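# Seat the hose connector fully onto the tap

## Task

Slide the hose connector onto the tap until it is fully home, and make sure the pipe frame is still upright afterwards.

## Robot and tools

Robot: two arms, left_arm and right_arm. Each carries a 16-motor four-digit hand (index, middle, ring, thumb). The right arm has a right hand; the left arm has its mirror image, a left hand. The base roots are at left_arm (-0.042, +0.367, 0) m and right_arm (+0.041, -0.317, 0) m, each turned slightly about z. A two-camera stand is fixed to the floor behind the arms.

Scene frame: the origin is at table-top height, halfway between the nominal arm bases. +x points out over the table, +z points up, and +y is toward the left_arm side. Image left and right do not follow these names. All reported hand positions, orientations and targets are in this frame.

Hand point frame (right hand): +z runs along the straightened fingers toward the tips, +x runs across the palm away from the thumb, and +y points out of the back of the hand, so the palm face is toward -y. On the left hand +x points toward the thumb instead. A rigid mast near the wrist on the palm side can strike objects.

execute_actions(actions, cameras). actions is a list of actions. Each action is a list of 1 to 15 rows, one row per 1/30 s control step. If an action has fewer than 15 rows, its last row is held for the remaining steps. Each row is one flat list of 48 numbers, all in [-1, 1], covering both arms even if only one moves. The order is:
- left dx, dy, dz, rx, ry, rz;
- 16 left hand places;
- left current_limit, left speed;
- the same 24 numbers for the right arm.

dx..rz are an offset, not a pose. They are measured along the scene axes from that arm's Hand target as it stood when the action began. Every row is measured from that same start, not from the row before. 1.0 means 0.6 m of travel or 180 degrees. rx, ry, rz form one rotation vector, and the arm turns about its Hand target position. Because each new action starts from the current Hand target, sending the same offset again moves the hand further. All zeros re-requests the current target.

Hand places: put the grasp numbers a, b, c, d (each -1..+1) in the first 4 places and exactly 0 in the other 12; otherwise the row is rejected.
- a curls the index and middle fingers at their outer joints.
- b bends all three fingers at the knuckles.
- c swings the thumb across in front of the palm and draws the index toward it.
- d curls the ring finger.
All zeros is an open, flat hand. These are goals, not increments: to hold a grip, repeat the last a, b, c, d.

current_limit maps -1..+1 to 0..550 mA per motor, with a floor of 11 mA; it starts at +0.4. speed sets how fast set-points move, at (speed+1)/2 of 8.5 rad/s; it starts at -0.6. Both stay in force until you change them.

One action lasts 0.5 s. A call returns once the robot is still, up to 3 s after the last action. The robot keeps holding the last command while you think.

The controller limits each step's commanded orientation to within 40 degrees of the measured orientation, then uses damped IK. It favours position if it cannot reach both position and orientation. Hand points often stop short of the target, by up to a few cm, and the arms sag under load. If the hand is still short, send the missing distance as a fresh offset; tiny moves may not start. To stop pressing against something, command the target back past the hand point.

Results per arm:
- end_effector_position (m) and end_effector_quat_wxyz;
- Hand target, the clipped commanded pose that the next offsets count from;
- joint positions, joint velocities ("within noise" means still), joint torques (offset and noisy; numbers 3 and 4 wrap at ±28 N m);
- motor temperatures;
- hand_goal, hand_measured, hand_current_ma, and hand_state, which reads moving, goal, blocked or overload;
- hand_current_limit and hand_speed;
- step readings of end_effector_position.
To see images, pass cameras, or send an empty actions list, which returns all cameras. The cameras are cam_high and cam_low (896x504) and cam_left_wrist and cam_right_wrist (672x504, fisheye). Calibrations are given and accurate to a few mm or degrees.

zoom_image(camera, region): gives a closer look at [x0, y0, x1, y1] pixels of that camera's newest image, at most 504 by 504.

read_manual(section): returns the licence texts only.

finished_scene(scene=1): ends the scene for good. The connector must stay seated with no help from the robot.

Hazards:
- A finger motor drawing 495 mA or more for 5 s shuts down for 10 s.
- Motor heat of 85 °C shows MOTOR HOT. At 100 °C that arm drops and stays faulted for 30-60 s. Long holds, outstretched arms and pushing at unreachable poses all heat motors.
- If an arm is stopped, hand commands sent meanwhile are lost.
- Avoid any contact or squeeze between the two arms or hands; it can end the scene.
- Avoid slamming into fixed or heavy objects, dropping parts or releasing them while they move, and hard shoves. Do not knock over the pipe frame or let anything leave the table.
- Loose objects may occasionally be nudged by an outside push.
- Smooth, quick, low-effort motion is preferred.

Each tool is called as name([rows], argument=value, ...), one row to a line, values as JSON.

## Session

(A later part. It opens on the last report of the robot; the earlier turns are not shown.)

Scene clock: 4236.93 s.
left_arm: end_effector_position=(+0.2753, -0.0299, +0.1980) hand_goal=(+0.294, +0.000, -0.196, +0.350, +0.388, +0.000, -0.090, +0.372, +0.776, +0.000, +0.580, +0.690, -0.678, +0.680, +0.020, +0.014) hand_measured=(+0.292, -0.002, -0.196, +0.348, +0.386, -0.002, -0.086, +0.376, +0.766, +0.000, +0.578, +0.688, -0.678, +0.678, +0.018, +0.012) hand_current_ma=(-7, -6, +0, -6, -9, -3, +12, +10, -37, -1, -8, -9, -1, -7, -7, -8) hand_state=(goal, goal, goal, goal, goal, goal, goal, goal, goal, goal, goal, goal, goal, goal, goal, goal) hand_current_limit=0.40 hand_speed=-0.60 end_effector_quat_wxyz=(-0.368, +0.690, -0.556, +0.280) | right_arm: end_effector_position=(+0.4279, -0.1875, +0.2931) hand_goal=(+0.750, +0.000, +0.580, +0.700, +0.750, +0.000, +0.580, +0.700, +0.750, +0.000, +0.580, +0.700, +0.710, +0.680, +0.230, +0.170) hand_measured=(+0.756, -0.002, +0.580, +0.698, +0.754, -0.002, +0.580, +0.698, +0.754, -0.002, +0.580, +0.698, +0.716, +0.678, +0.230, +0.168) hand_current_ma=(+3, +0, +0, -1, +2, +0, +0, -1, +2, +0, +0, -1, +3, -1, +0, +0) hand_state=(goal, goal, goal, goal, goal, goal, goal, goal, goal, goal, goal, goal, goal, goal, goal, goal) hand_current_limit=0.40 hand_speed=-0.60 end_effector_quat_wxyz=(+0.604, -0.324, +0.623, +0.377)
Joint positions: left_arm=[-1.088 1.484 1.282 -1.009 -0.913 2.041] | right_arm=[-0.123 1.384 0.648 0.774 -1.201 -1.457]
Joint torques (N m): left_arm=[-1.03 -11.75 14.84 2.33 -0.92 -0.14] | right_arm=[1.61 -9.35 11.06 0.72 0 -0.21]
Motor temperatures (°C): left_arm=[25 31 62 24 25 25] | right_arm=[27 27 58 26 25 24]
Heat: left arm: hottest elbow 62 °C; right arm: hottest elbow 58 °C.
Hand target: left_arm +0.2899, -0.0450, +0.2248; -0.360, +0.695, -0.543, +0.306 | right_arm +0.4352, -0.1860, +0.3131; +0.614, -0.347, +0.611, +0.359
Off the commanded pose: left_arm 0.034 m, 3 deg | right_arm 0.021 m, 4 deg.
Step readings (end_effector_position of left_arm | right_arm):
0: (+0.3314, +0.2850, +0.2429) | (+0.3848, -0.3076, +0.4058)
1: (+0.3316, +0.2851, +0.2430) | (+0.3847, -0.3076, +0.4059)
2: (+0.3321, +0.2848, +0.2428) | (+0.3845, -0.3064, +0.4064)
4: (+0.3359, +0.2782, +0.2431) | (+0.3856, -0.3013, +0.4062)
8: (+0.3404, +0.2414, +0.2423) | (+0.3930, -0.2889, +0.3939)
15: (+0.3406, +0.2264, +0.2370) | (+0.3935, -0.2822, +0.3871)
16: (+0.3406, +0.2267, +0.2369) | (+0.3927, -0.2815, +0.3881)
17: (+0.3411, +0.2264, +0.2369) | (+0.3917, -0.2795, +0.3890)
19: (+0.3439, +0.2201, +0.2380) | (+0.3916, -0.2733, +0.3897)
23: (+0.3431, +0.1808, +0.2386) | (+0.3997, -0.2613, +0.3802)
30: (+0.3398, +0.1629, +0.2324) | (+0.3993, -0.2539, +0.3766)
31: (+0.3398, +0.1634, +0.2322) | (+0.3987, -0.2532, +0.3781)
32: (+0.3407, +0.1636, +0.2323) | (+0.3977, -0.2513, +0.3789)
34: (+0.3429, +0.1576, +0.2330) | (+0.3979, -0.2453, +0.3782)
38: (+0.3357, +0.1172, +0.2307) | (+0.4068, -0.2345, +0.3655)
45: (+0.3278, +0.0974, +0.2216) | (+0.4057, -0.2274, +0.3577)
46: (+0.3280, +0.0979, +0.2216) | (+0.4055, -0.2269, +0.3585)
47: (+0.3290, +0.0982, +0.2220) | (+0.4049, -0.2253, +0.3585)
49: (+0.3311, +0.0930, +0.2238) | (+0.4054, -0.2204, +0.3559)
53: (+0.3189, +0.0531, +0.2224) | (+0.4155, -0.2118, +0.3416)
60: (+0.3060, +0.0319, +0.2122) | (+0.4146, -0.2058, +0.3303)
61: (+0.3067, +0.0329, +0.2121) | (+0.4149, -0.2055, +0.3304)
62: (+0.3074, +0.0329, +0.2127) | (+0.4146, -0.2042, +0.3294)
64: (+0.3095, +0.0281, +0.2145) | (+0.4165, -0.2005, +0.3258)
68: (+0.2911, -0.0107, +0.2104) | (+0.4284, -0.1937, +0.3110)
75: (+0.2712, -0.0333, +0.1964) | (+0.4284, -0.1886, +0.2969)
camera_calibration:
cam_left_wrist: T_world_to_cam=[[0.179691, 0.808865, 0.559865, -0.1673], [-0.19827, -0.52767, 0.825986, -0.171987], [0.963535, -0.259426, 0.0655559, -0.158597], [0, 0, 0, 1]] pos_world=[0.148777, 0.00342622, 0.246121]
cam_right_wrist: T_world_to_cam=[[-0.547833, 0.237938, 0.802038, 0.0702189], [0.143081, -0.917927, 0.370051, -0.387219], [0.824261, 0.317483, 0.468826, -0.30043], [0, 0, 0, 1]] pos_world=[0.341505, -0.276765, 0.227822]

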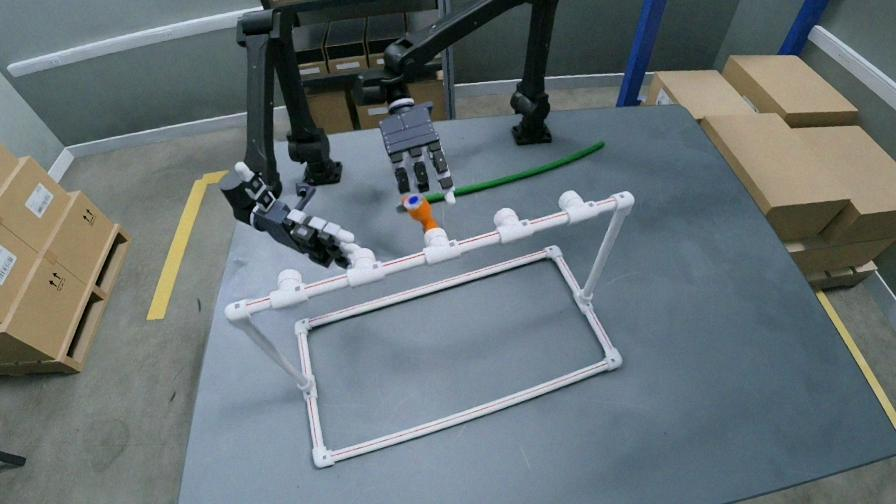

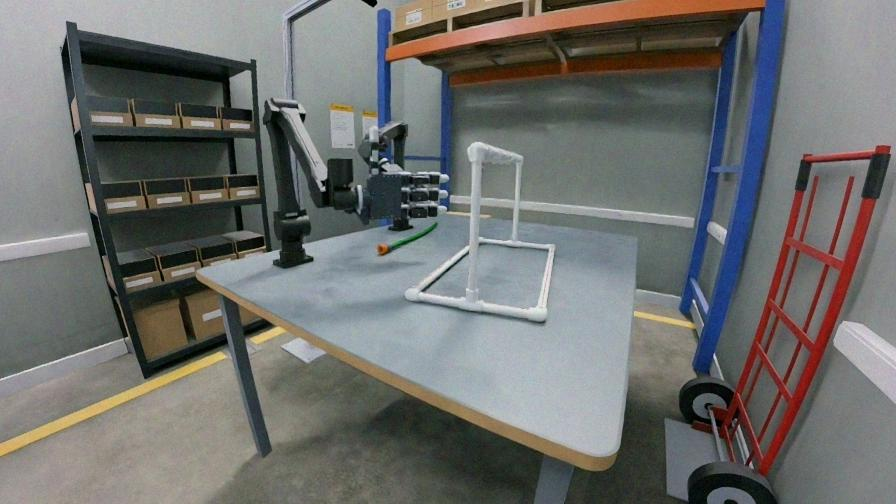

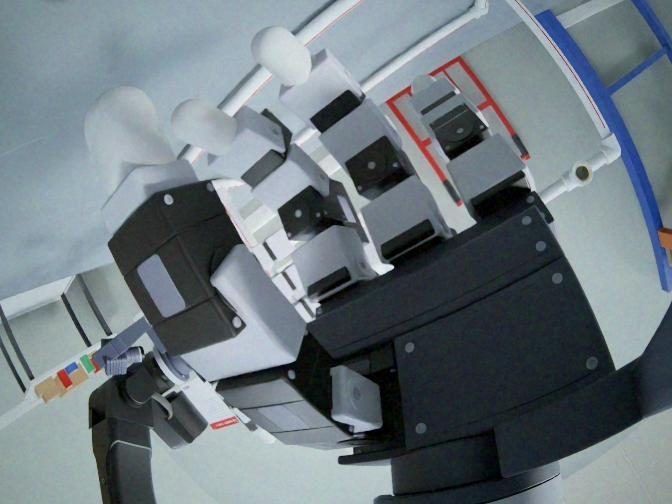

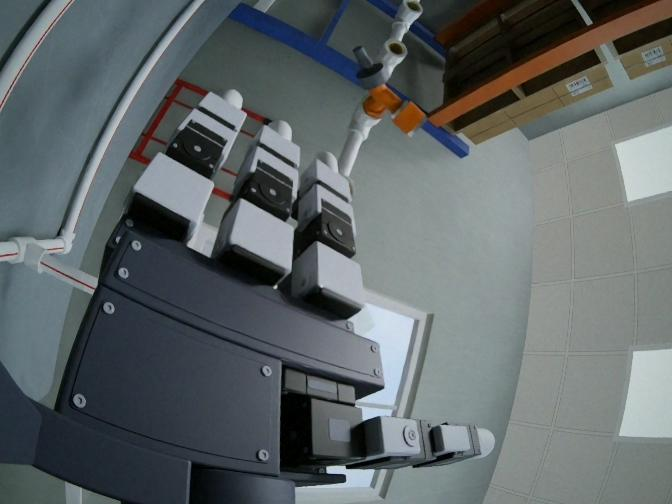

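zoom_image(camera="cam_low", region=[340, 160, 480, 270])

zoom_image(camera="cam_high", region=[360, 130, 480, 230])

Scaled by 3.600 from the camera's 896x504 image, which has a finer 1280x720 frame.

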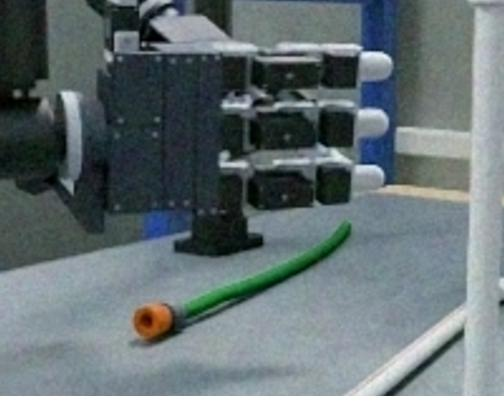

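Scaled by 4.200 from the camera's 896x504 image, which has a finer 1280x720 frame.

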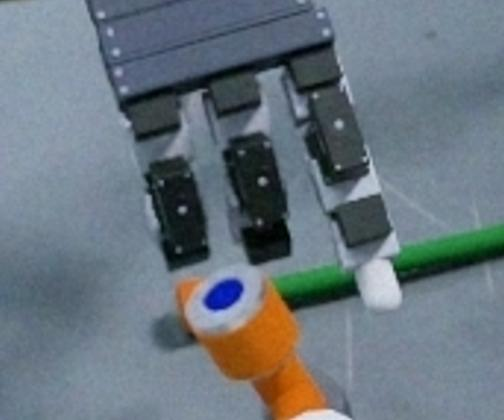

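execute_actions([
  [[0.0122,0.0083,-0.0833,0,0,0,0.4,0.15,0.84,0,0,0,0,0,0,0,0,0,0,0,0,0,0.4,-0.6,0,0,0,0,0,0,0,0,0,0,0,0,0,0,0,0,0,0,0,0,0,0,0.4,-0.6]],
  [[0.0122,0.0083,-0.0833,0,0,0,0.4,0.15,0.84,0,0,0,0,0,0,0,0,0,0,0,0,0,0.4,-0.6,0,0,0,0,0,0,0,0,0,0,0,0,0,0,0,0,0,0,0,0,0,0,0.4,-0.6]],
], cameras=["cam_high","cam_low","cam_left_wrist"])

Scene clock: 4292.83 s.
left_arm: end_effector_position=(+0.2963, -0.0317, +0.1164) hand_goal=(+0.294, +0.000, -0.196, +0.350, +0.388, +0.000, -0.090, +0.372, +0.776, +0.000, +0.580, +0.690, -0.678, +0.680, +0.020, +0.014) hand_measured=(+0.292, -0.002, -0.196, +0.348, +0.386, -0.002, -0.086, +0.376, +0.766, +0.000, +0.578, +0.688, -0.678, +0.678, +0.018, +0.012) hand_current_ma=(-7, -6, +0, -6, -9, -3, +12, +10, -37, -1, -8, -9, -1, -6, -7, -8) hand_state=(goal, goal, goal, goal, goal, goal, goal, goal, goal, goal, goal, goal, goal, goal, goal, goal) hand_current_limit=0.40 hand_speed=-0.60 end_effector_quat_wxyz=(-0.362, +0.694, -0.548, +0.296) | right_arm: end_effector_position=(+0.4276, -0.1868, +0.2918) hand_goal=(+0.750, +0.000, +0.580, +0.700, +0.750, +0.000, +0.580, +0.700, +0.750, +0.000, +0.580, +0.700, +0.710, +0.680, +0.230, +0.170) hand_measured=(+0.756, -0.002, +0.580, +0.698, +0.754, -0.002, +0.580, +0.698, +0.754, -0.002, +0.580, +0.698, +0.716, +0.678, +0.230, +0.168) hand_current_ma=(+2, +0, +0, -1, +2, +0, +0, -1, +2, +0, +0, -1, +3, -1, +0, +0) hand_state=(goal, goal, goal, goal, goal, goal, goal, goal, goal, goal, goal, goal, goal, goal, goal, goal) hand_current_limit=0.40 hand_speed=-0.60 end_effector_quat_wxyz=(+0.599, -0.328, +0.629, +0.373)
Joint positions: left_arm=[-1.051 1.555 1.125 -0.7 -0.901 2.096] | right_arm=[-0.123 1.368 0.654 0.698 -1.201 -1.51]
Joint torques (N m): left_arm=[-0.97 -12.45 10.48 2.5 -0.72 -0.17] | right_arm=[1.32 -9.35 11.19 0.75 -0.03 -0.21]
Motor temperatures (°C): left_arm=[25 31 66 24 27 25] | right_arm=[27 28 60 26 25 24]
Heat: left arm: hottest elbow 66 °C; right arm: hottest elbow 60 °C.
Hand target: left_arm +0.3046, -0.0351, +0.1249; -0.360, +0.695, -0.543, +0.306 | right_arm +0.4352, -0.1860, +0.3130; +0.614, -0.347, +0.611, +0.359
Off the commanded pose: left_arm 0.012 m, 1 deg | right_arm 0.023 m, 4 deg.
joint sent to its limit (left arm) — joint 6 (wrist roll), upper limit. The joint targets still meet the commanded pose.
Step readings (end_effector_position of left_arm | right_arm):
0: (+0.2753, -0.0299, +0.1980) | (+0.4279, -0.1874, +0.2931)
1: (+0.2754, -0.0300, +0.1981) | (+0.4279, -0.1874, +0.2930)
2: (+0.2770, -0.0321, +0.1989) | (+0.4280, -0.1874, +0.2928)
4: (+0.2829, -0.0373, +0.1986) | (+0.4280, -0.1873, +0.2925)
8: (+0.2881, -0.0411, +0.1891) | (+0.4277, -0.1871, +0.2926)
15: (+0.2892, -0.0373, +0.1697) | (+0.4277, -0.1869, +0.2931)
16: (+0.2894, -0.0376, +0.1692) | (+0.4277, -0.1869, +0.2929)
17: (+0.2907, -0.0382, +0.1675) | (+0.4277, -0.1869, +0.2927)
19: (+0.2944, -0.0391, +0.1621) | (+0.4276, -0.1869, +0.2924)
23: (+0.2945, -0.0345, +0.1373) | (+0.4276, -0.1869, +0.2921)
30: (+0.2953, -0.0309, +0.1159) | (+0.4276, -0.1868, +0.2919)
camera_calibration:
cam_left_wrist: T_world_to_cam=[[0.167649, 0.827062, 0.536528, -0.117051], [-0.214719, -0.500532, 0.838668, -0.0971957], [0.96218, -0.255805, 0.0936723, -0.176805], [0, 0, 0, 1]] pos_world=[0.168872, 0.00293128, 0.160878]
Images, in order (width x height): cam_high 896x504, cam_low 896x504, cam_left_wrist 672x504.

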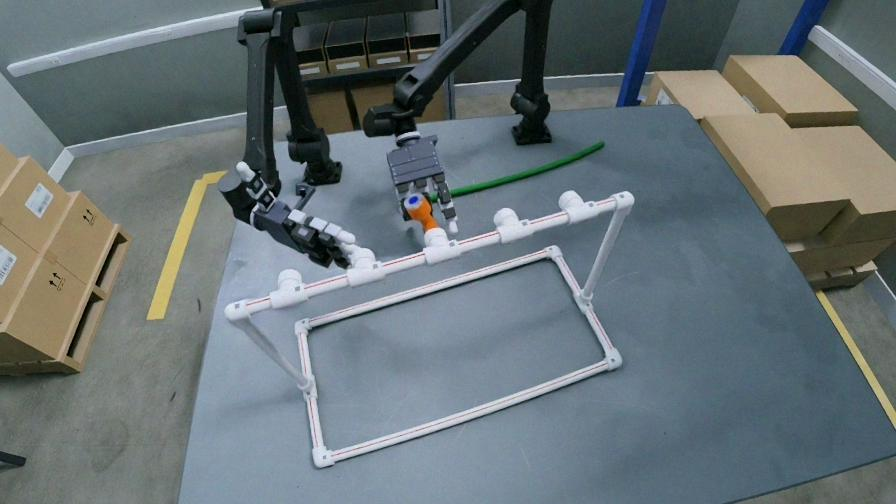

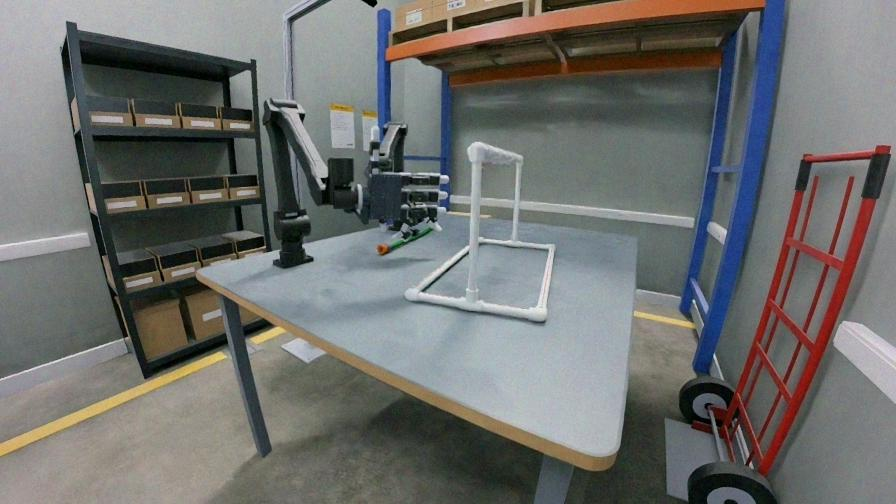

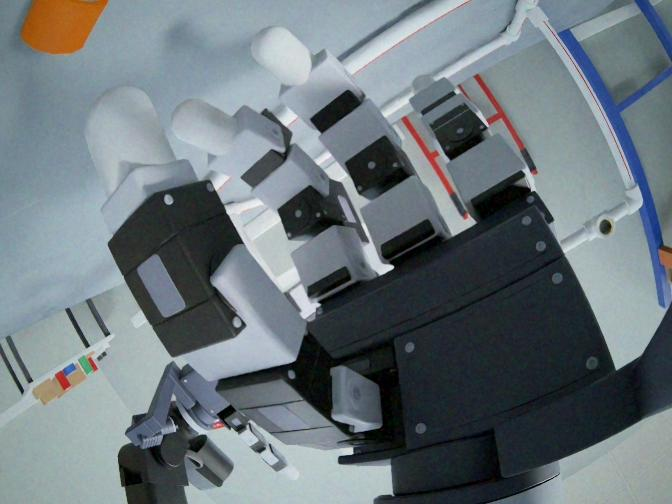

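execute_actions([
  [[-0.0322,0.0153,-0.0607,0,0,0,0.4,0.08,0.84,0,0,0,0,0,0,0,0,0,0,0,0,0,0.4,-0.6,0,0,0,0,0,0,0,0,0,0,0,0,0,0,0,0,0,0,0,0,0,0,0.4,-0.6]],
], cameras=["cam_low","cam_left_wrist"])

Scene clock: 4341.67 s.
left_arm: end_effector_position=(+0.2839, -0.0139, +0.0815) hand_goal=(+0.388, +0.000, -0.218, +0.336, +0.510, +0.000, -0.076, +0.372, +0.880, +0.000, +0.580, +0.676, -0.678, +0.680, +0.020, +0.000) hand_measured=(+0.378, -0.002, -0.212, +0.340, +0.500, -0.002, -0.078, +0.376, +0.858, +0.000, +0.578, +0.678, -0.678, +0.678, +0.018, +0.002) hand_current_ma=(-34, -6, +18, +10, -41, -3, -7, +10, -93, -1, -8, +8, -1, -6, -7, +8) hand_state=(goal, goal, goal, goal, goal, goal, goal, goal, blocked, goal, goal, goal, goal, goal, goal, goal) hand_current_limit=0.40 hand_speed=-0.60 end_effector_quat_wxyz=(-0.366, +0.693, -0.550, +0.290) | right_arm: end_effector_position=(+0.4276, -0.1868, +0.2917) hand_goal=(+0.750, +0.000, +0.580, +0.700, +0.750, +0.000, +0.580, +0.700, +0.750, +0.000, +0.580, +0.700, +0.710, +0.680, +0.230, +0.170) hand_measured=(+0.756, -0.002, +0.580, +0.698, +0.754, -0.002, +0.580, +0.698, +0.754, -0.002, +0.580, +0.698, +0.716, +0.678, +0.230, +0.168) hand_current_ma=(+2, +0, +0, -1, +2, +0, +0, -1, +2, +0, +0, -1, +3, -1, +0, +0) hand_state=(goal, goal, goal, goal, goal, goal, goal, goal, goal, goal, goal, goal, goal, goal, goal, goal) hand_current_limit=0.40 hand_speed=-0.60 end_effector_quat_wxyz=(+0.599, -0.328, +0.629, +0.372)
Joint positions: left_arm=[-1.055 1.556 1.026 -0.623 -0.905 2.087] | right_arm=[-0.123 1.368 0.654 0.698 -1.201 -1.51]
Joint torques (N m): left_arm=[-2.78 -11.69 9.88 2.61 -0.94 -0.33] | right_arm=[1.08 -8.94 11.26 0.7 -0.09 -0.17]
Motor temperatures (°C): left_arm=[25 32 60 24 27 25] | right_arm=[27 29 61 26 25 24]
Heat: left arm: hottest elbow 60 °C; right arm: hottest elbow 61 °C.
Hand target: left_arm +0.2852, -0.0258, +0.0883; -0.360, +0.695, -0.543, +0.305 | right_arm +0.4352, -0.1860, +0.3130; +0.614, -0.347, +0.611, +0.359
Off the commanded pose: left_arm 0.014 m, 2 deg | right_arm 0.023 m, 4 deg.
Step readings (end_effector_position of left_arm | right_arm):
0: (+0.2963, -0.0316, +0.1164) | (+0.4276, -0.1868, +0.2918)
1: (+0.2963, -0.0316, +0.1163) | (+0.4276, -0.1868, +0.2918)
2: (+0.2962, -0.0315, +0.1148) | (+0.4276, -0.1868, +0.2918)
4: (+0.2956, -0.0296, +0.1089) | (+0.4276, -0.1868, +0.2918)
8: (+0.2871, -0.0164, +0.0885) | (+0.4276, -0.1868, +0.2917)
15: (+0.2841, -0.0127, +0.0812) | (+0.4276, -0.1868, +0.2917)
camera_calibration:
cam_left_wrist: T_world_to_cam=[[0.169068, 0.819683, 0.547298, -0.112351], [-0.208261, -0.513043, 0.832715, -0.0631155], [0.96335, -0.254766, 0.0839689, -0.15656], [0, 0, 0, 1]] pos_world=[0.156672, 0.0198252, 0.127193]
Images, in order (width x height): cam_low 896x504, cam_left_wrist 672x504.

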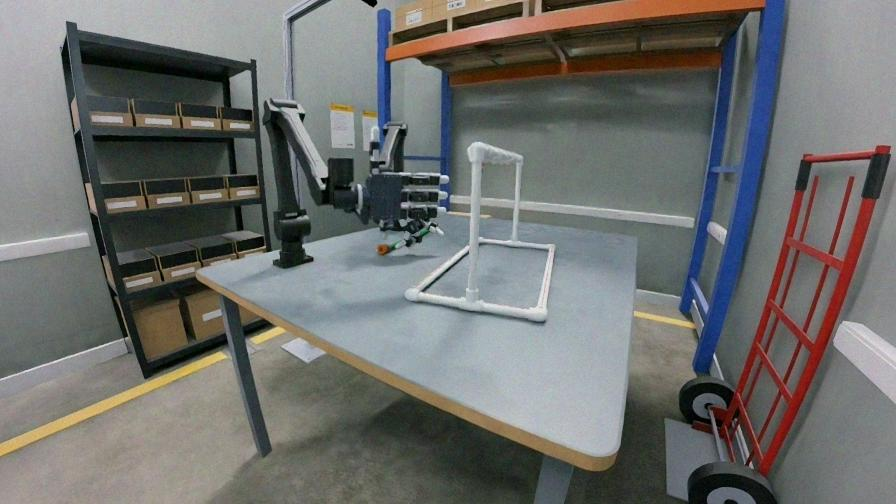

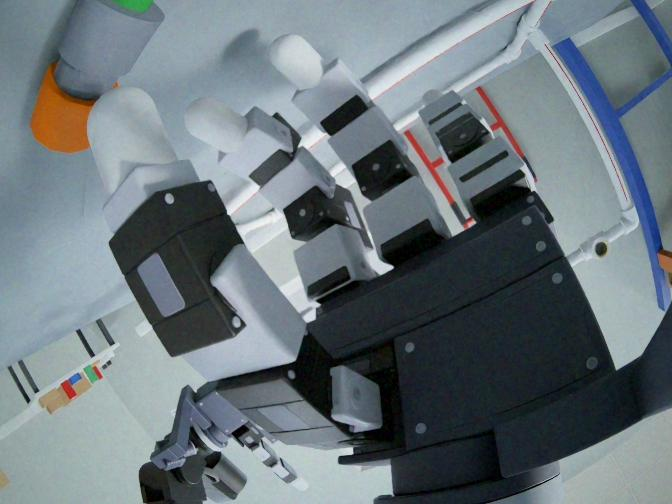

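execute_actions([
  [[-0.0043,-0.007,-0.0555,0,0,0,0.42,0.12,0.84,0,0,0,0,0,0,0,0,0,0,0,0,0,0.4,-0.6,0,0,0,0,0,0,0,0,0,0,0,0,0,0,0,0,0,0,0,0,0,0,0.4,-0.6]],
], cameras=["cam_low","cam_left_wrist"])

Scene clock: 4390.63 s.
left_arm: end_effector_position=(+0.2848, -0.0234, +0.0618) hand_goal=(+0.336, +0.000, -0.224, +0.326, +0.436, +0.000, -0.116, +0.344, +0.822, +0.000, +0.580, +0.682, -0.676, +0.680, +0.020, +0.006) hand_measured=(+0.334, -0.002, -0.218, +0.330, +0.434, -0.004, -0.118, +0.342, +0.812, +0.000, +0.578, +0.680, -0.678, +0.678, +0.028, +0.008) hand_current_ma=(-6, -6, +17, +10, -4, -10, -4, -3, -39, -1, -8, -9, -9, -4, +34, +5) hand_state=(goal, goal, goal, goal, goal, goal, goal, goal, goal, goal, goal, goal, goal, goal, goal, goal) hand_current_limit=0.40 hand_speed=-0.60 end_effector_quat_wxyz=(-0.364, +0.694, -0.543, +0.302) | right_arm: end_effector_position=(+0.4276, -0.1868, +0.2917) hand_goal=(+0.750, +0.000, +0.580, +0.700, +0.750, +0.000, +0.580, +0.700, +0.750, +0.000, +0.580, +0.700, +0.710, +0.680, +0.230, +0.170) hand_measured=(+0.756, -0.002, +0.580, +0.698, +0.754, -0.002, +0.580, +0.698, +0.754, -0.002, +0.580, +0.698, +0.716, +0.678, +0.230, +0.168) hand_current_ma=(+2, +0, +0, -1, +2, +0, +0, -1, +2, +0, +0, -1, +3, -1, +0, +0) hand_state=(goal, goal, goal, goal, goal, goal, goal, goal, goal, goal, goal, goal, goal, goal, goal, goal) hand_current_limit=0.40 hand_speed=-0.60 end_effector_quat_wxyz=(+0.599, -0.328, +0.629, +0.372)
Joint positions: left_arm=[-1.066 1.595 1.006 -0.546 -0.915 2.072] | right_arm=[-0.123 1.368 0.654 0.698 -1.201 -1.51]
Joint torques (N m): left_arm=[-2.67 -10.46 8.57 2.54 -0.74 -0.32] | right_arm=[1.79 -9.58 11.45 0.69 -0.07 -0.15]
Motor temperatures (°C): left_arm=[25 33 55 24 28 25] | right_arm=[27 30 61 26 25 24]
Heat: left arm: hottest elbow 55 °C; right arm: hottest elbow 61 °C.
Hand target: left_arm +0.2828, -0.0300, +0.0551; -0.360, +0.695, -0.543, +0.305 | right_arm +0.4352, -0.1860, +0.3130; +0.614, -0.347, +0.611, +0.359
Off the commanded pose: left_arm 0.010 m, 1 deg | right_arm 0.023 m, 4 deg.
Step readings (end_effector_position of left_arm | right_arm):
0: (+0.2839, -0.0139, +0.0815) | (+0.4276, -0.1868, +0.2917)
1: (+0.2840, -0.0141, +0.0815) | (+0.4276, -0.1868, +0.2917)
2: (+0.2848, -0.0148, +0.0814) | (+0.4276, -0.1868, +0.2917)
4: (+0.2864, -0.0182, +0.0792) | (+0.4276, -0.1868, +0.2917)
8: (+0.2844, -0.0211, +0.0648) | (+0.4276, -0.1868, +0.2917)
15: (+0.2848, -0.0234, +0.0620) | (+0.4276, -0.1868, +0.2917)
camera_calibration:
cam_left_wrist: T_world_to_cam=[[0.15769, 0.832149, 0.531659, -0.0894463], [-0.223361, -0.494384, 0.840056, -0.0471704], [0.961896, -0.25122, 0.10791, -0.159164], [0, 0, 0, 1]] pos_world=[0.156668, 0.0111271, 0.104356]
Images, in order (width x height): cam_low 896x504, cam_left_wrist 672x504.

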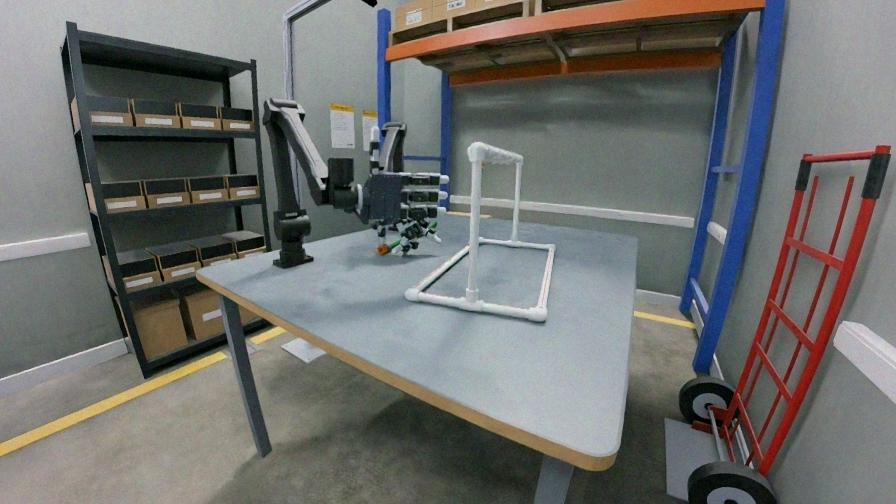

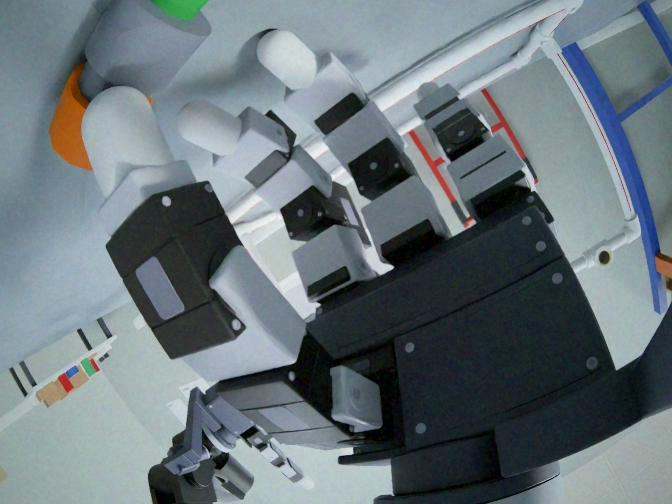

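execute_actions([
  [[-0.018,-0.003,0.002,0,0,0,0.4,0.1,0.84,0,0,0,0,0,0,0,0,0,0,0,0,0,0.4,-0.6,0,0,0,0,0,0,0,0,0,0,0,0,0,0,0,0,0,0,0,0,0,0,0.4,-0.6]],
  [[0,0,-0.033,0,0,0,0.42,0.12,0.84,0,0,0,0,0,0,0,0,0,0,0,0,0,0.4,-0.6,0,0,0,0,0,0,0,0,0,0,0,0,0,0,0,0,0,0,0,0,0,0,0.4,-0.6]],
], cameras=["cam_low","cam_left_wrist"])

Scene clock: 4418.87 s.
left_arm: end_effector_position=(+0.2801, -0.0261, +0.0590) hand_goal=(+0.336, +0.000, -0.224, +0.326, +0.436, +0.000, -0.116, +0.344, +0.822, +0.000, +0.580, +0.682, -0.676, +0.680, +0.020, +0.006) hand_measured=(+0.336, -0.002, -0.218, +0.330, +0.456, -0.020, -0.132, +0.332, +0.814, +0.000, +0.578, +0.680, -0.682, +0.678, +0.026, +0.006) hand_current_ma=(-3, -6, +17, +10, +84, -63, -59, -44, -32, -1, -8, -9, -23, -4, +25, +1) hand_state=(goal, goal, goal, goal, blocked, goal, goal, goal, goal, goal, goal, goal, goal, goal, goal, goal) hand_current_limit=0.40 hand_speed=-0.60 end_effector_quat_wxyz=(-0.368, +0.693, -0.536, +0.312) | right_arm: end_effector_position=(+0.4276, -0.1868, +0.2917) hand_goal=(+0.750, +0.000, +0.580, +0.700, +0.750, +0.000, +0.580, +0.700, +0.750, +0.000, +0.580, +0.700, +0.710, +0.680, +0.230, +0.170) hand_measured=(+0.756, -0.002, +0.580, +0.698, +0.754, -0.002, +0.580, +0.698, +0.754, -0.002, +0.580, +0.698, +0.716, +0.678, +0.230, +0.168) hand_current_ma=(+2, +0, +0, -1, +2, +0, +0, -1, +2, +0, +0, -1, +3, -1, +0, +0) hand_state=(goal, goal, goal, goal, goal, goal, goal, goal, goal, goal, goal, goal, goal, goal, goal, goal) hand_current_limit=0.40 hand_speed=-0.60 end_effector_quat_wxyz=(+0.599, -0.328, +0.629, +0.372)
Joint positions: left_arm=[-1.085 1.597 0.99 -0.526 -0.94 2.051] | right_arm=[-0.123 1.368 0.654 0.698 -1.201 -1.51]
Joint torques (N m): left_arm=[-2.96 -8.64 7.53 2.58 -0.18 -0.46] | right_arm=[1.44 -9.35 11.21 0.66 -0.03 -0.15]
Motor temperatures (°C): left_arm=[25 32 52 24 27 25] | right_arm=[27 30 61 26 25 24]
Heat: left arm: hottest elbow 52 °C; right arm: hottest elbow 61 °C.
Hand target: left_arm +0.2718, -0.0318, +0.0366; -0.360, +0.695, -0.543, +0.305 | right_arm +0.4352, -0.1860, +0.3130; +0.614, -0.347, +0.611, +0.359
Off the commanded pose: left_arm 0.025 m, 1 deg | right_arm 0.023 m, 4 deg.
Step readings (end_effector_position of left_arm | right_arm):
0: (+0.2848, -0.0234, +0.0618) | (+0.4276, -0.1868, +0.2917)
1: (+0.2848, -0.0234, +0.0618) | (+0.4276, -0.1868, +0.2917)
2: (+0.2843, -0.0240, +0.0618) | (+0.4276, -0.1868, +0.2917)
4: (+0.2823, -0.0252, +0.0617) | (+0.4276, -0.1868, +0.2917)
8: (+0.2792, -0.0263, +0.0616) | (+0.4276, -0.1868, +0.2917)
15: (+0.2781, -0.0266, +0.0615) | (+0.4276, -0.1868, +0.2917)
16: (+0.2781, -0.0265, +0.0614) | (+0.4276, -0.1868, +0.2917)
17: (+0.2781, -0.0262, +0.0612) | (+0.4276, -0.1868, +0.2917)
19: (+0.2786, -0.0261, +0.0603) | (+0.4276, -0.1868, +0.2917)
23: (+0.2795, -0.0260, +0.0594) | (+0.4276, -0.1868, +0.2917)
30: (+0.2801, -0.0260, +0.0589) | (+0.4276, -0.1868, +0.2917)
camera_calibration:
cam_left_wrist: T_world_to_cam=[[0.141658, 0.836928, 0.528663, -0.0802387], [-0.242929, -0.488327, 0.838166, -0.0413916], [0.959645, -0.247161, 0.134139, -0.155841], [0, 0, 0, 1]] pos_world=[0.150863, 0.00842362, 0.0980166]
Images, in order (width x height): cam_low 896x504, cam_left_wrist 672x504.

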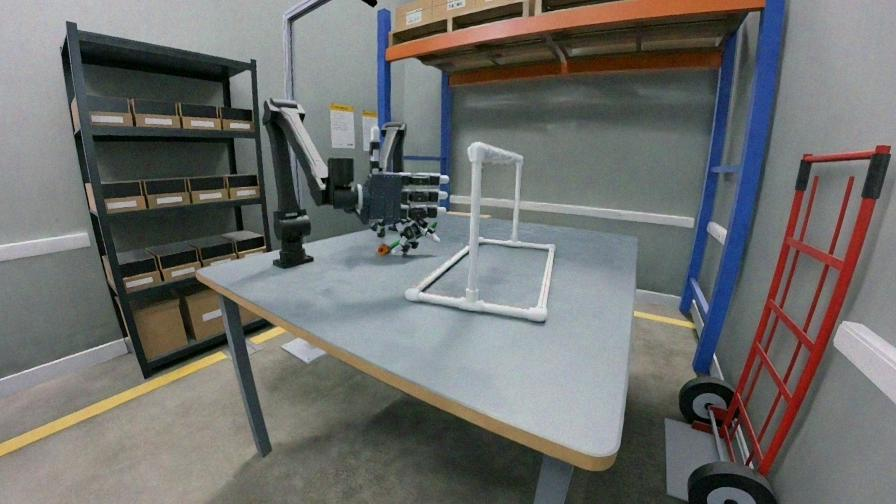

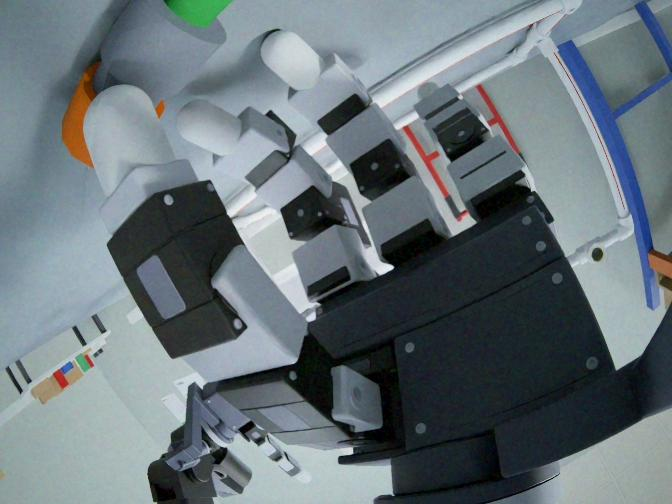

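execute_actions([
  [[0,0,-0.015,0,0,0,0.45,0.25,0.84,0,0,0,0,0,0,0,0,0,0,0,0,0,0.4,-0.6,0,0,0,0,0,0,0,0,0,0,0,0,0,0,0,0,0,0,0,0,0,0,0.4,-0.6]],
  [[0,0,-0.015,0,0,0,0.45,0.25,0.84,0,0,0,0,0,0,0,0,0,0,0,0,0,0.4,-0.6,0,0,0,0,0,0,0,0,0,0,0,0,0,0,0,0,0,0,0,0,0,0,0.4,-0.6]],
], cameras=["cam_low","cam_left_wrist"])

Scene clock: 4456.07 s.
left_arm: end_effector_position=(+0.2863, -0.0274, +0.0511) hand_goal=(+0.164, +0.000, -0.212, +0.322, +0.200, +0.000, -0.190, +0.300, +0.630, +0.000, +0.580, +0.706, -0.672, +0.680, +0.020, +0.026) hand_measured=(+0.174, -0.002, -0.210, +0.326, +0.348, -0.022, -0.206, +0.284, +0.624, +0.000, +0.578, +0.702, -0.682, +0.678, +0.026, +0.028) hand_current_ma=(+37, -5, +6, +11, +385, -77, -56, -61, -25, -1, -8, -12, -34, -5, +28, +7) hand_state=(goal, goal, goal, goal, blocked, blocked, goal, goal, goal, goal, goal, goal, goal, goal, goal, goal) hand_current_limit=0.40 hand_speed=-0.60 end_effector_quat_wxyz=(-0.373, +0.695, -0.524, +0.322) | right_arm: end_effector_position=(+0.4276, -0.1868, +0.2917) hand_goal=(+0.750, +0.000, +0.580, +0.700, +0.750, +0.000, +0.580, +0.700, +0.750, +0.000, +0.580, +0.700, +0.710, +0.680, +0.230, +0.170) hand_measured=(+0.756, -0.002, +0.580, +0.698, +0.754, -0.002, +0.580, +0.698, +0.754, -0.002, +0.580, +0.698, +0.716, +0.678, +0.230, +0.168) hand_current_ma=(+2, +0, +0, -1, +2, +0, +0, -1, +2, +0, +0, -1, +3, -1, +0, +0) hand_state=(goal, goal, goal, goal, goal, goal, goal, goal, goal, goal, goal, goal, goal, goal, goal, goal) hand_current_limit=0.40 hand_speed=-0.60 end_effector_quat_wxyz=(+0.599, -0.328, +0.629, +0.372)
Joint positions: left_arm=[-1.083 1.616 0.978 -0.475 -0.96 2.046] | right_arm=[-0.123 1.368 0.654 0.698 -1.201 -1.51]
Joint torques (N m): left_arm=[-3.25 -8.06 6.76 2.43 0.52 -0.42] | right_arm=[1.38 -9.35 11.23 0.81 -0.07 -0.18]
Motor temperatures (°C): left_arm=[25 32 51 24 27 25] | right_arm=[27 30 61 26 25 24]
Heat: left arm: hottest elbow 51 °C; right arm: hottest elbow 61 °C.
Hand target: left_arm +0.2719, -0.0319, +0.0186; -0.360, +0.695, -0.543, +0.306 | right_arm +0.4352, -0.1860, +0.3130; +0.614, -0.347, +0.611, +0.359
Off the commanded pose: left_arm 0.036 m, 3 deg | right_arm 0.023 m, 4 deg.
Step readings (end_effector_position of left_arm | right_arm):
0: (+0.2801, -0.0261, +0.0590) | (+0.4276, -0.1868, +0.2917)
1: (+0.2802, -0.0261, +0.0590) | (+0.4276, -0.1868, +0.2917)
2: (+0.2804, -0.0265, +0.0586) | (+0.4276, -0.1868, +0.2917)
4: (+0.2806, -0.0275, +0.0546) | (+0.4276, -0.1868, +0.2917)
8: (+0.2835, -0.0277, +0.0529) | (+0.4276, -0.1868, +0.2917)
15: (+0.2836, -0.0278, +0.0529) | (+0.4276, -0.1868, +0.2917)
16: (+0.2835, -0.0277, +0.0527) | (+0.4276, -0.1868, +0.2917)
17: (+0.2837, -0.0278, +0.0525) | (+0.4276, -0.1868, +0.2917)
19: (+0.2843, -0.0278, +0.0522) | (+0.4276, -0.1868, +0.2917)
23: (+0.2853, -0.0276, +0.0514) | (+0.4276, -0.1868, +0.2917)
30: (+0.2862, -0.0274, +0.0511) | (+0.4276, -0.1868, +0.2917)
camera_calibration:
cam_left_wrist: T_world_to_cam=[[0.116574, 0.844997, 0.521911, -0.0680342], [-0.258034, -0.481681, 0.837497, -0.0294515], [0.959077, -0.232301, 0.161887, -0.161847], [0, 0, 0, 1]] pos_world=[0.155555, 0.00570512, 0.0863742]
Images, in order (width x height): cam_low 896x504, cam_left_wrist 672x504.

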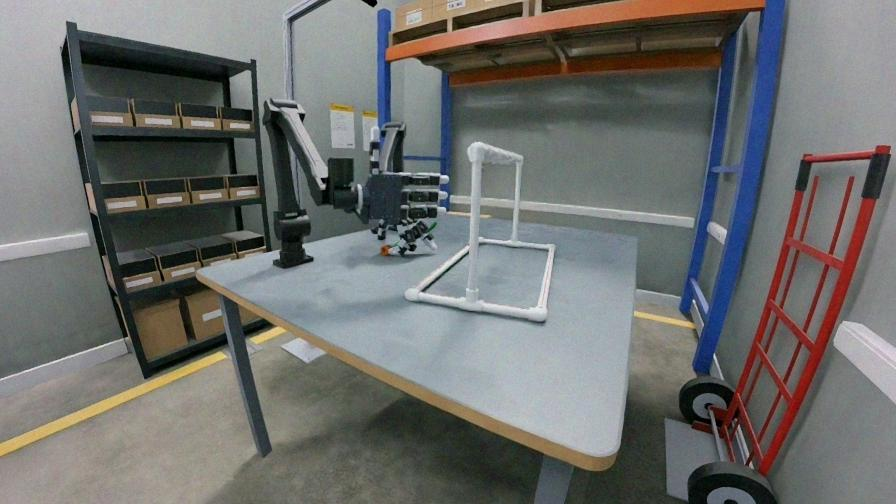

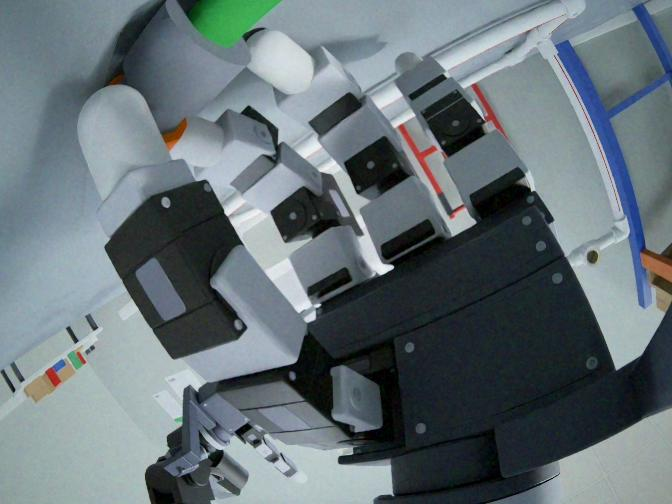

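execute_actions([
  [[0.015,0,0.03,0,0,0,0.42,0.3,0.84,0,0,0,0,0,0,0,0,0,0,0,0,0,0.6,-0.85,0,0,0,0,0,0,0,0,0,0,0,0,0,0,0,0,0,0,0,0,0,0,0.4,-0.6]],
  [[0,0,0,0,0,0,0.42,0.36,0.84,0,0,0,0,0,0,0,0,0,0,0,0,0,0.6,-0.85,0,0,0,0,0,0,0,0,0,0,0,0,0,0,0,0,0,0,0,0,0,0,0.4,-0.6]],
], cameras=["cam_low","cam_left_wrist"])

Scene clock: 4481.70 s.
left_arm: end_effector_position=(+0.2925, -0.0239, +0.0519) hand_goal=(+0.012, +0.000, -0.152, +0.374, +0.016, +0.000, -0.164, +0.344, +0.462, +0.000, +0.580, +0.730, -0.676, +0.680, +0.020, +0.054) hand_measured=(+0.076, +0.002, -0.138, +0.376, +0.274, -0.014, -0.172, +0.320, +0.484, +0.000, +0.586, +0.732, -0.686, +0.678, +0.038, +0.062) hand_current_ma=(+295, +7, +50, +9, +440, -43, -30, -91, +87, -1, +17, +7, -37, -5, +91, +40) hand_state=(blocked, goal, goal, goal, blocked, goal, goal, blocked, blocked, goal, goal, goal, goal, goal, goal, goal) hand_current_limit=0.60 hand_speed=-0.85 end_effector_quat_wxyz=(-0.373, +0.699, -0.520, +0.320) | right_arm: end_effector_position=(+0.4276, -0.1868, +0.2917) hand_goal=(+0.750, +0.000, +0.580, +0.700, +0.750, +0.000, +0.580, +0.700, +0.750, +0.000, +0.580, +0.700, +0.710, +0.680, +0.230, +0.170) hand_measured=(+0.756, -0.002, +0.580, +0.698, +0.754, -0.002, +0.580, +0.698, +0.754, -0.002, +0.580, +0.698, +0.716, +0.678, +0.230, +0.168) hand_current_ma=(+2, +0, +0, -1, +2, +0, +0, -1, +2, +0, +0, -1, +3, -1, +0, +0) hand_state=(goal, goal, goal, goal, goal, goal, goal, goal, goal, goal, goal, goal, goal, goal, goal, goal) hand_current_limit=0.40 hand_speed=-0.60 end_effector_quat_wxyz=(+0.599, -0.328, +0.629, +0.372)
Joint positions: left_arm=[-1.067 1.616 0.981 -0.475 -0.954 2.048] | right_arm=[-0.123 1.368 0.654 0.698 -1.201 -1.51]
Joint torques (N m): left_arm=[-3.14 -9.7 8.9 1.43 0.59 -0.18] | right_arm=[1.08 -9.47 11.06 0.83 -0.06 -0.19]
Motor temperatures (°C): left_arm=[25 32 49 24 27 25] | right_arm=[27 30 61 26 25 24]
Heat: left arm: hottest elbow 49 °C; right arm: hottest elbow 61 °C.
Hand target: left_arm +0.2809, -0.0317, +0.0365; -0.360, +0.695, -0.543, +0.305 | right_arm +0.4352, -0.1860, +0.3130; +0.614, -0.347, +0.611, +0.359
Off the commanded pose: left_arm 0.021 m, 3 deg | right_arm 0.023 m, 4 deg.
Step readings (end_effector_position of left_arm | right_arm):
0: (+0.2863, -0.0274, +0.0511) | (+0.4276, -0.1868, +0.2917)
1: (+0.2863, -0.0274, +0.0511) | (+0.4276, -0.1868, +0.2917)
2: (+0.2865, -0.0271, +0.0511) | (+0.4276, -0.1868, +0.2917)
4: (+0.2878, -0.0260, +0.0511) | (+0.4276, -0.1868, +0.2917)
8: (+0.2908, -0.0249, +0.0517) | (+0.4276, -0.1868, +0.2917)
15: (+0.2922, -0.0242, +0.0519) | (+0.4276, -0.1868, +0.2917)
16: (+0.2922, -0.0242, +0.0519) | (+0.4276, -0.1868, +0.2917)
17: (+0.2922, -0.0242, +0.0519) | (+0.4276, -0.1868, +0.2917)
19: (+0.2923, -0.0241, +0.0519) | (+0.4276, -0.1868, +0.2917)
23: (+0.2925, -0.0239, +0.0519) | (+0.4276, -0.1868, +0.2917)
30: (+0.2925, -0.0239, +0.0519) | (+0.4276, -0.1868, +0.2917)
camera_calibration:
cam_left_wrist: T_world_to_cam=[[0.107304, 0.848672, 0.517921, -0.0691023], [-0.249188, -0.481345, 0.840365, -0.0294971], [0.962492, -0.219234, 0.159829, -0.167675], [0, 0, 0, 1]] pos_world=[0.16145, 0.0076868, 0.0873771]
Images, in order (width x height): cam_low 896x504, cam_left_wrist 672x504.

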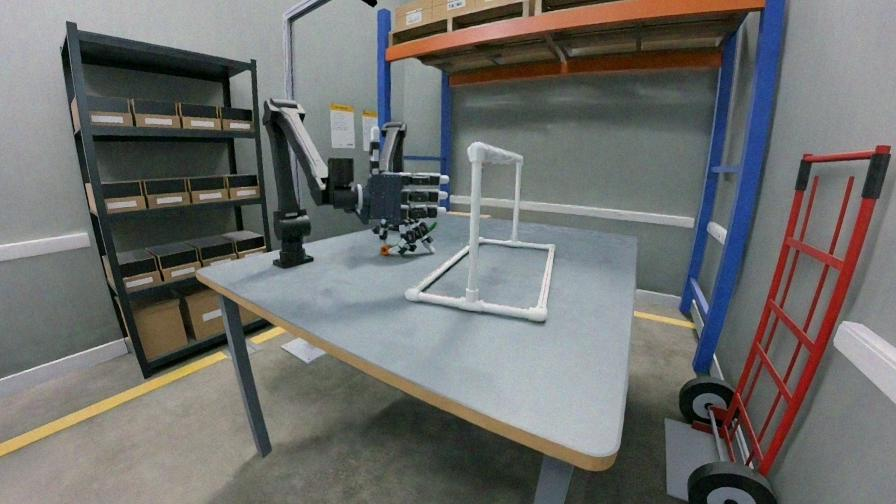

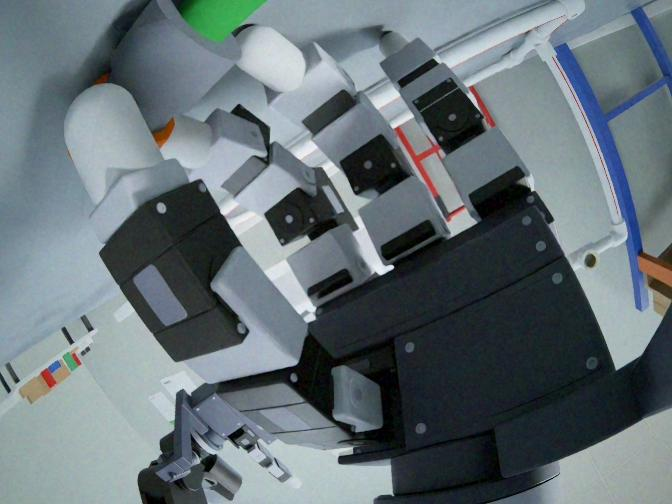

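execute_actions([
  [[0,0,0,0,0,0,0.42,0.43,0.84,0,0,0,0,0,0,0,0,0,0,0,0,0,0.72,-0.85,0,0,0,0,0,0,0,0,0,0,0,0,0,0,0,0,0,0,0,0,0,0,0.4,-0.6]],
  [[0,0,0.05,0,0,0,0.42,0.45,0.84,0,0,0,0,0,0,0,0,0,0,0,0,0,0.74,-0.85,0,0,0,0,0,0,0,0,0,0,0,0,0,0,0,0,0,0,0,0,0,0,0.4,-0.6]],
], cameras=["cam_low","cam_left_wrist"])

Scene clock: 4502.80 s.
left_arm: end_effector_position=(+0.2823, -0.0182, +0.0523) hand_goal=(-0.110, +0.000, -0.124, +0.392, -0.142, +0.000, -0.182, +0.344, +0.328, +0.000, +0.580, +0.748, -0.676, +0.680, +0.020, +0.072) hand_measured=(-0.026, +0.008, -0.104, +0.398, +0.012, -0.002, -0.146, +0.358, +0.460, +0.024, +0.632, +0.778, -0.688, +0.678, +0.074, +0.100) hand_current_ma=(+390, +22, +74, +18, +478, -6, +144, +48, +478, +77, +215, +123, -44, -4, +308, +151) hand_state=(blocked, goal, goal, goal, blocked, goal, blocked, goal, blocked, blocked, blocked, blocked, goal, goal, blocked, blocked) hand_current_limit=0.74 hand_speed=-0.85 end_effector_quat_wxyz=(-0.371, +0.694, -0.542, +0.295) | right_arm: end_effector_position=(+0.4276, -0.1868, +0.2917) hand_goal=(+0.750, +0.000, +0.580, +0.700, +0.750, +0.000, +0.580, +0.700, +0.750, +0.000, +0.580, +0.700, +0.710, +0.680, +0.230, +0.170) hand_measured=(+0.756, -0.002, +0.580, +0.698, +0.754, -0.002, +0.580, +0.698, +0.754, -0.002, +0.580, +0.698, +0.716, +0.678, +0.230, +0.168) hand_current_ma=(+2, +0, +0, -1, +2, +0, +0, -1, +2, +0, +0, -1, +3, -1, +0, +0) hand_state=(goal, goal, goal, goal, goal, goal, goal, goal, goal, goal, goal, goal, goal, goal, goal, goal) hand_current_limit=0.40 hand_speed=-0.60 end_effector_quat_wxyz=(+0.599, -0.328, +0.629, +0.372)
Joint positions: left_arm=[-1.07 1.608 0.994 -0.548 -0.928 2.057] | right_arm=[-0.123 1.368 0.654 0.698 -1.201 -1.51]
Joint torques (N m): left_arm=[-2.78 -12.92 10.84 0.98 -0.27 -0.25] | right_arm=[1.08 -9.41 11.3 0.85 -0.06 -0.2]
Motor temperatures (°C): left_arm=[25 32 50 24 27 25] | right_arm=[27 30 61 26 25 24]
Heat: left arm: hottest elbow 50 °C; right arm: hottest elbow 61 °C.
Hand target: left_arm +0.2809, -0.0319, +0.0667; -0.360, +0.695, -0.543, +0.306 | right_arm +0.4352, -0.1860, +0.3130; +0.614, -0.347, +0.611, +0.359
Off the commanded pose: left_arm 0.020 m, 2 deg | right_arm 0.023 m, 4 deg.
Step readings (end_effector_position of left_arm | right_arm):
0: (+0.2925, -0.0239, +0.0519) | (+0.4276, -0.1868, +0.2917)
1: (+0.2925, -0.0239, +0.0519) | (+0.4276, -0.1868, +0.2917)
2: (+0.2926, -0.0241, +0.0520) | (+0.4276, -0.1868, +0.2917)
4: (+0.2926, -0.0241, +0.0521) | (+0.4276, -0.1868, +0.2917)
8: (+0.2915, -0.0248, +0.0517) | (+0.4276, -0.1868, +0.2917)
15: (+0.2903, -0.0252, +0.0513) | (+0.4276, -0.1868, +0.2917)
16: (+0.2902, -0.0251, +0.0512) | (+0.4276, -0.1868, +0.2917)
17: (+0.2895, -0.0242, +0.0507) | (+0.4276, -0.1868, +0.2917)
19: (+0.2878, -0.0227, +0.0506) | (+0.4276, -0.1868, +0.2917)
23: (+0.2848, -0.0203, +0.0517) | (+0.4276, -0.1868, +0.2917)
30: (+0.2824, -0.0183, +0.0521) | (+0.4276, -0.1868, +0.2917)
camera_calibration:
cam_left_wrist: T_world_to_cam=[[0.14903, 0.824273, 0.546227, -0.0868152], [-0.218125, -0.511385, 0.831208, -0.0383876], [0.964475, -0.243021, 0.103583, -0.154798], [0, 0, 0, 1]] pos_world=[0.153864, 0.0143093, 0.0953635]
Images, in order (width x height): cam_low 896x504, cam_left_wrist 672x504.

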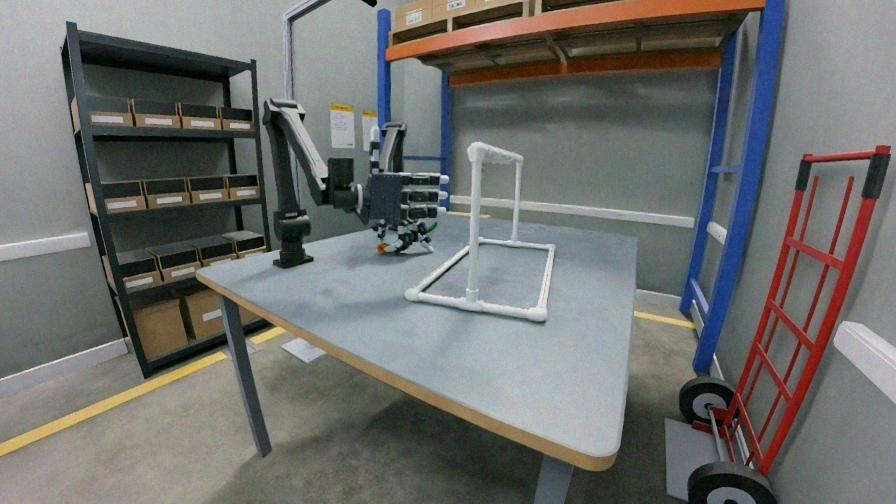

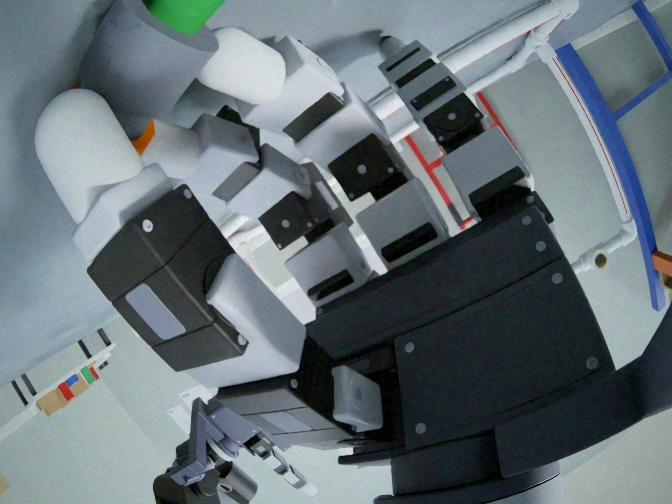

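execute_actions([
  [[0,0,0.08,0,0,0,0.42,0.45,0.84,0,0,0,0,0,0,0,0,0,0,0,0,0,0.74,-0.85,0,0,0,0,0,0,0,0,0,0,0,0,0,0,0,0,0,0,0,0,0,0,0.4,-0.6]],
], cameras=["cam_low","cam_left_wrist"])

Scene clock: 4511.00 s.
left_arm: end_effector_position=(+0.2761, -0.0111, +0.0898) hand_goal=(-0.110, +0.000, -0.124, +0.392, -0.142, +0.000, -0.182, +0.344, +0.328, +0.000, +0.580, +0.748, -0.676, +0.680, +0.020, +0.072) hand_measured=(-0.102, +0.004, -0.116, +0.396, -0.136, -0.002, -0.174, +0.348, +0.326, +0.004, +0.582, +0.750, -0.678, +0.678, +0.020, +0.074) hand_current_ma=(+28, +10, +25, +11, +26, -3, +29, +12, -10, +9, +4, +9, -6, -4, +4, +8) hand_state=(goal, goal, goal, goal, goal, goal, goal, goal, goal, goal, goal, goal, goal, goal, goal, goal) hand_current_limit=0.74 hand_speed=-0.85 end_effector_quat_wxyz=(-0.371, +0.692, -0.551, +0.282) | right_arm: end_effector_position=(+0.4276, -0.1868, +0.2917) hand_goal=(+0.750, +0.000, +0.580, +0.700, +0.750, +0.000, +0.580, +0.700, +0.750, +0.000, +0.580, +0.700, +0.710, +0.680, +0.230, +0.170) hand_measured=(+0.756, -0.002, +0.580, +0.698, +0.754, -0.002, +0.580, +0.698, +0.754, -0.002, +0.580, +0.698, +0.716, +0.678, +0.230, +0.168) hand_current_ma=(+2, +0, +0, -1, +2, +0, +0, -1, +2, +0, +0, -1, +3, -1, +0, +0) hand_state=(goal, goal, goal, goal, goal, goal, goal, goal, goal, goal, goal, goal, goal, goal, goal, goal) hand_current_limit=0.40 hand_speed=-0.60 end_effector_quat_wxyz=(+0.599, -0.328, +0.629, +0.372)
Joint positions: left_arm=[-1.07 1.542 1.04 -0.691 -0.917 2.057] | right_arm=[-0.123 1.368 0.654 0.698 -1.201 -1.51]
Joint torques (N m): left_arm=[-2.84 -12.51 13 1.48 -0.64 -0.24] | right_arm=[1.79 -8.88 11.15 0.79 -0.06 -0.18]
Motor temperatures (°C): left_arm=[25 32 50 24 27 25] | right_arm=[27 30 61 26 25 24]
Heat: left arm: hottest elbow 50 °C; right arm: hottest elbow 61 °C.
Hand target: left_arm +0.2810, -0.0318, +0.1147; -0.360, +0.695, -0.542, +0.306 | right_arm +0.4352, -0.1860, +0.3130; +0.614, -0.347, +0.611, +0.359
Off the commanded pose: left_arm 0.033 m, 3 deg | right_arm 0.023 m, 4 deg.
Step readings (end_effector_position of left_arm | right_arm):
0: (+0.2823, -0.0182, +0.0523) | (+0.4276, -0.1868, +0.2917)
1: (+0.2823, -0.0181, +0.0523) | (+0.4276, -0.1868, +0.2917)
2: (+0.2818, -0.0177, +0.0536) | (+0.4276, -0.1868, +0.2917)
4: (+0.2790, -0.0143, +0.0582) | (+0.4276, -0.1868, +0.2917)
8: (+0.2749, -0.0092, +0.0736) | (+0.4276, -0.1868, +0.2917)
15: (+0.2768, -0.0125, +0.0902) | (+0.4276, -0.1868, +0.2917)
camera_calibration:
cam_left_wrist: T_world_to_cam=[[0.165887, 0.811835, 0.559826, -0.118188], [-0.200364, -0.528103, 0.825204, -0.0719593], [0.965575, -0.249059, 0.0750575, -0.148701], [0, 0, 0, 1]] pos_world=[0.14877, 0.0209115, 0.136707]
Images, in order (width x height): cam_low 896x504, cam_left_wrist 672x504.

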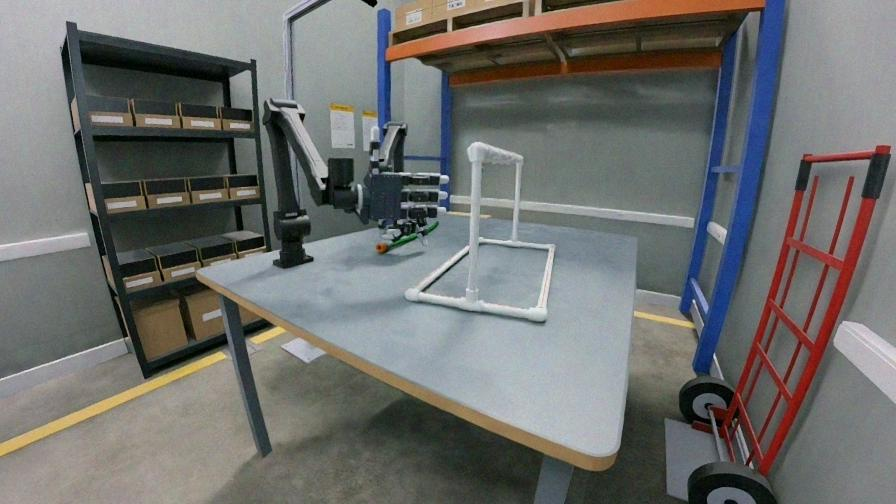

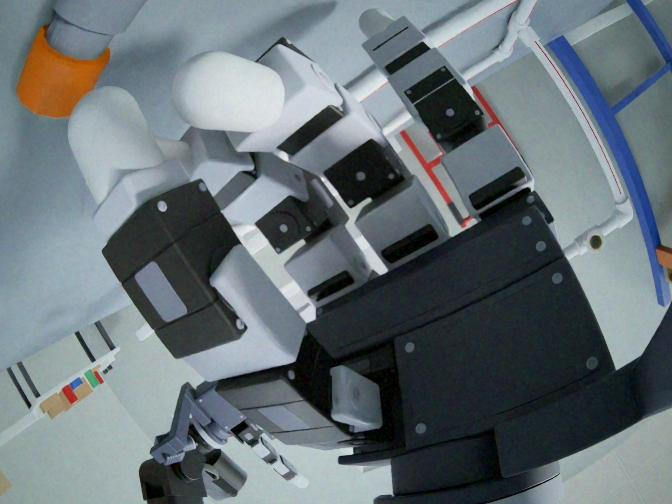

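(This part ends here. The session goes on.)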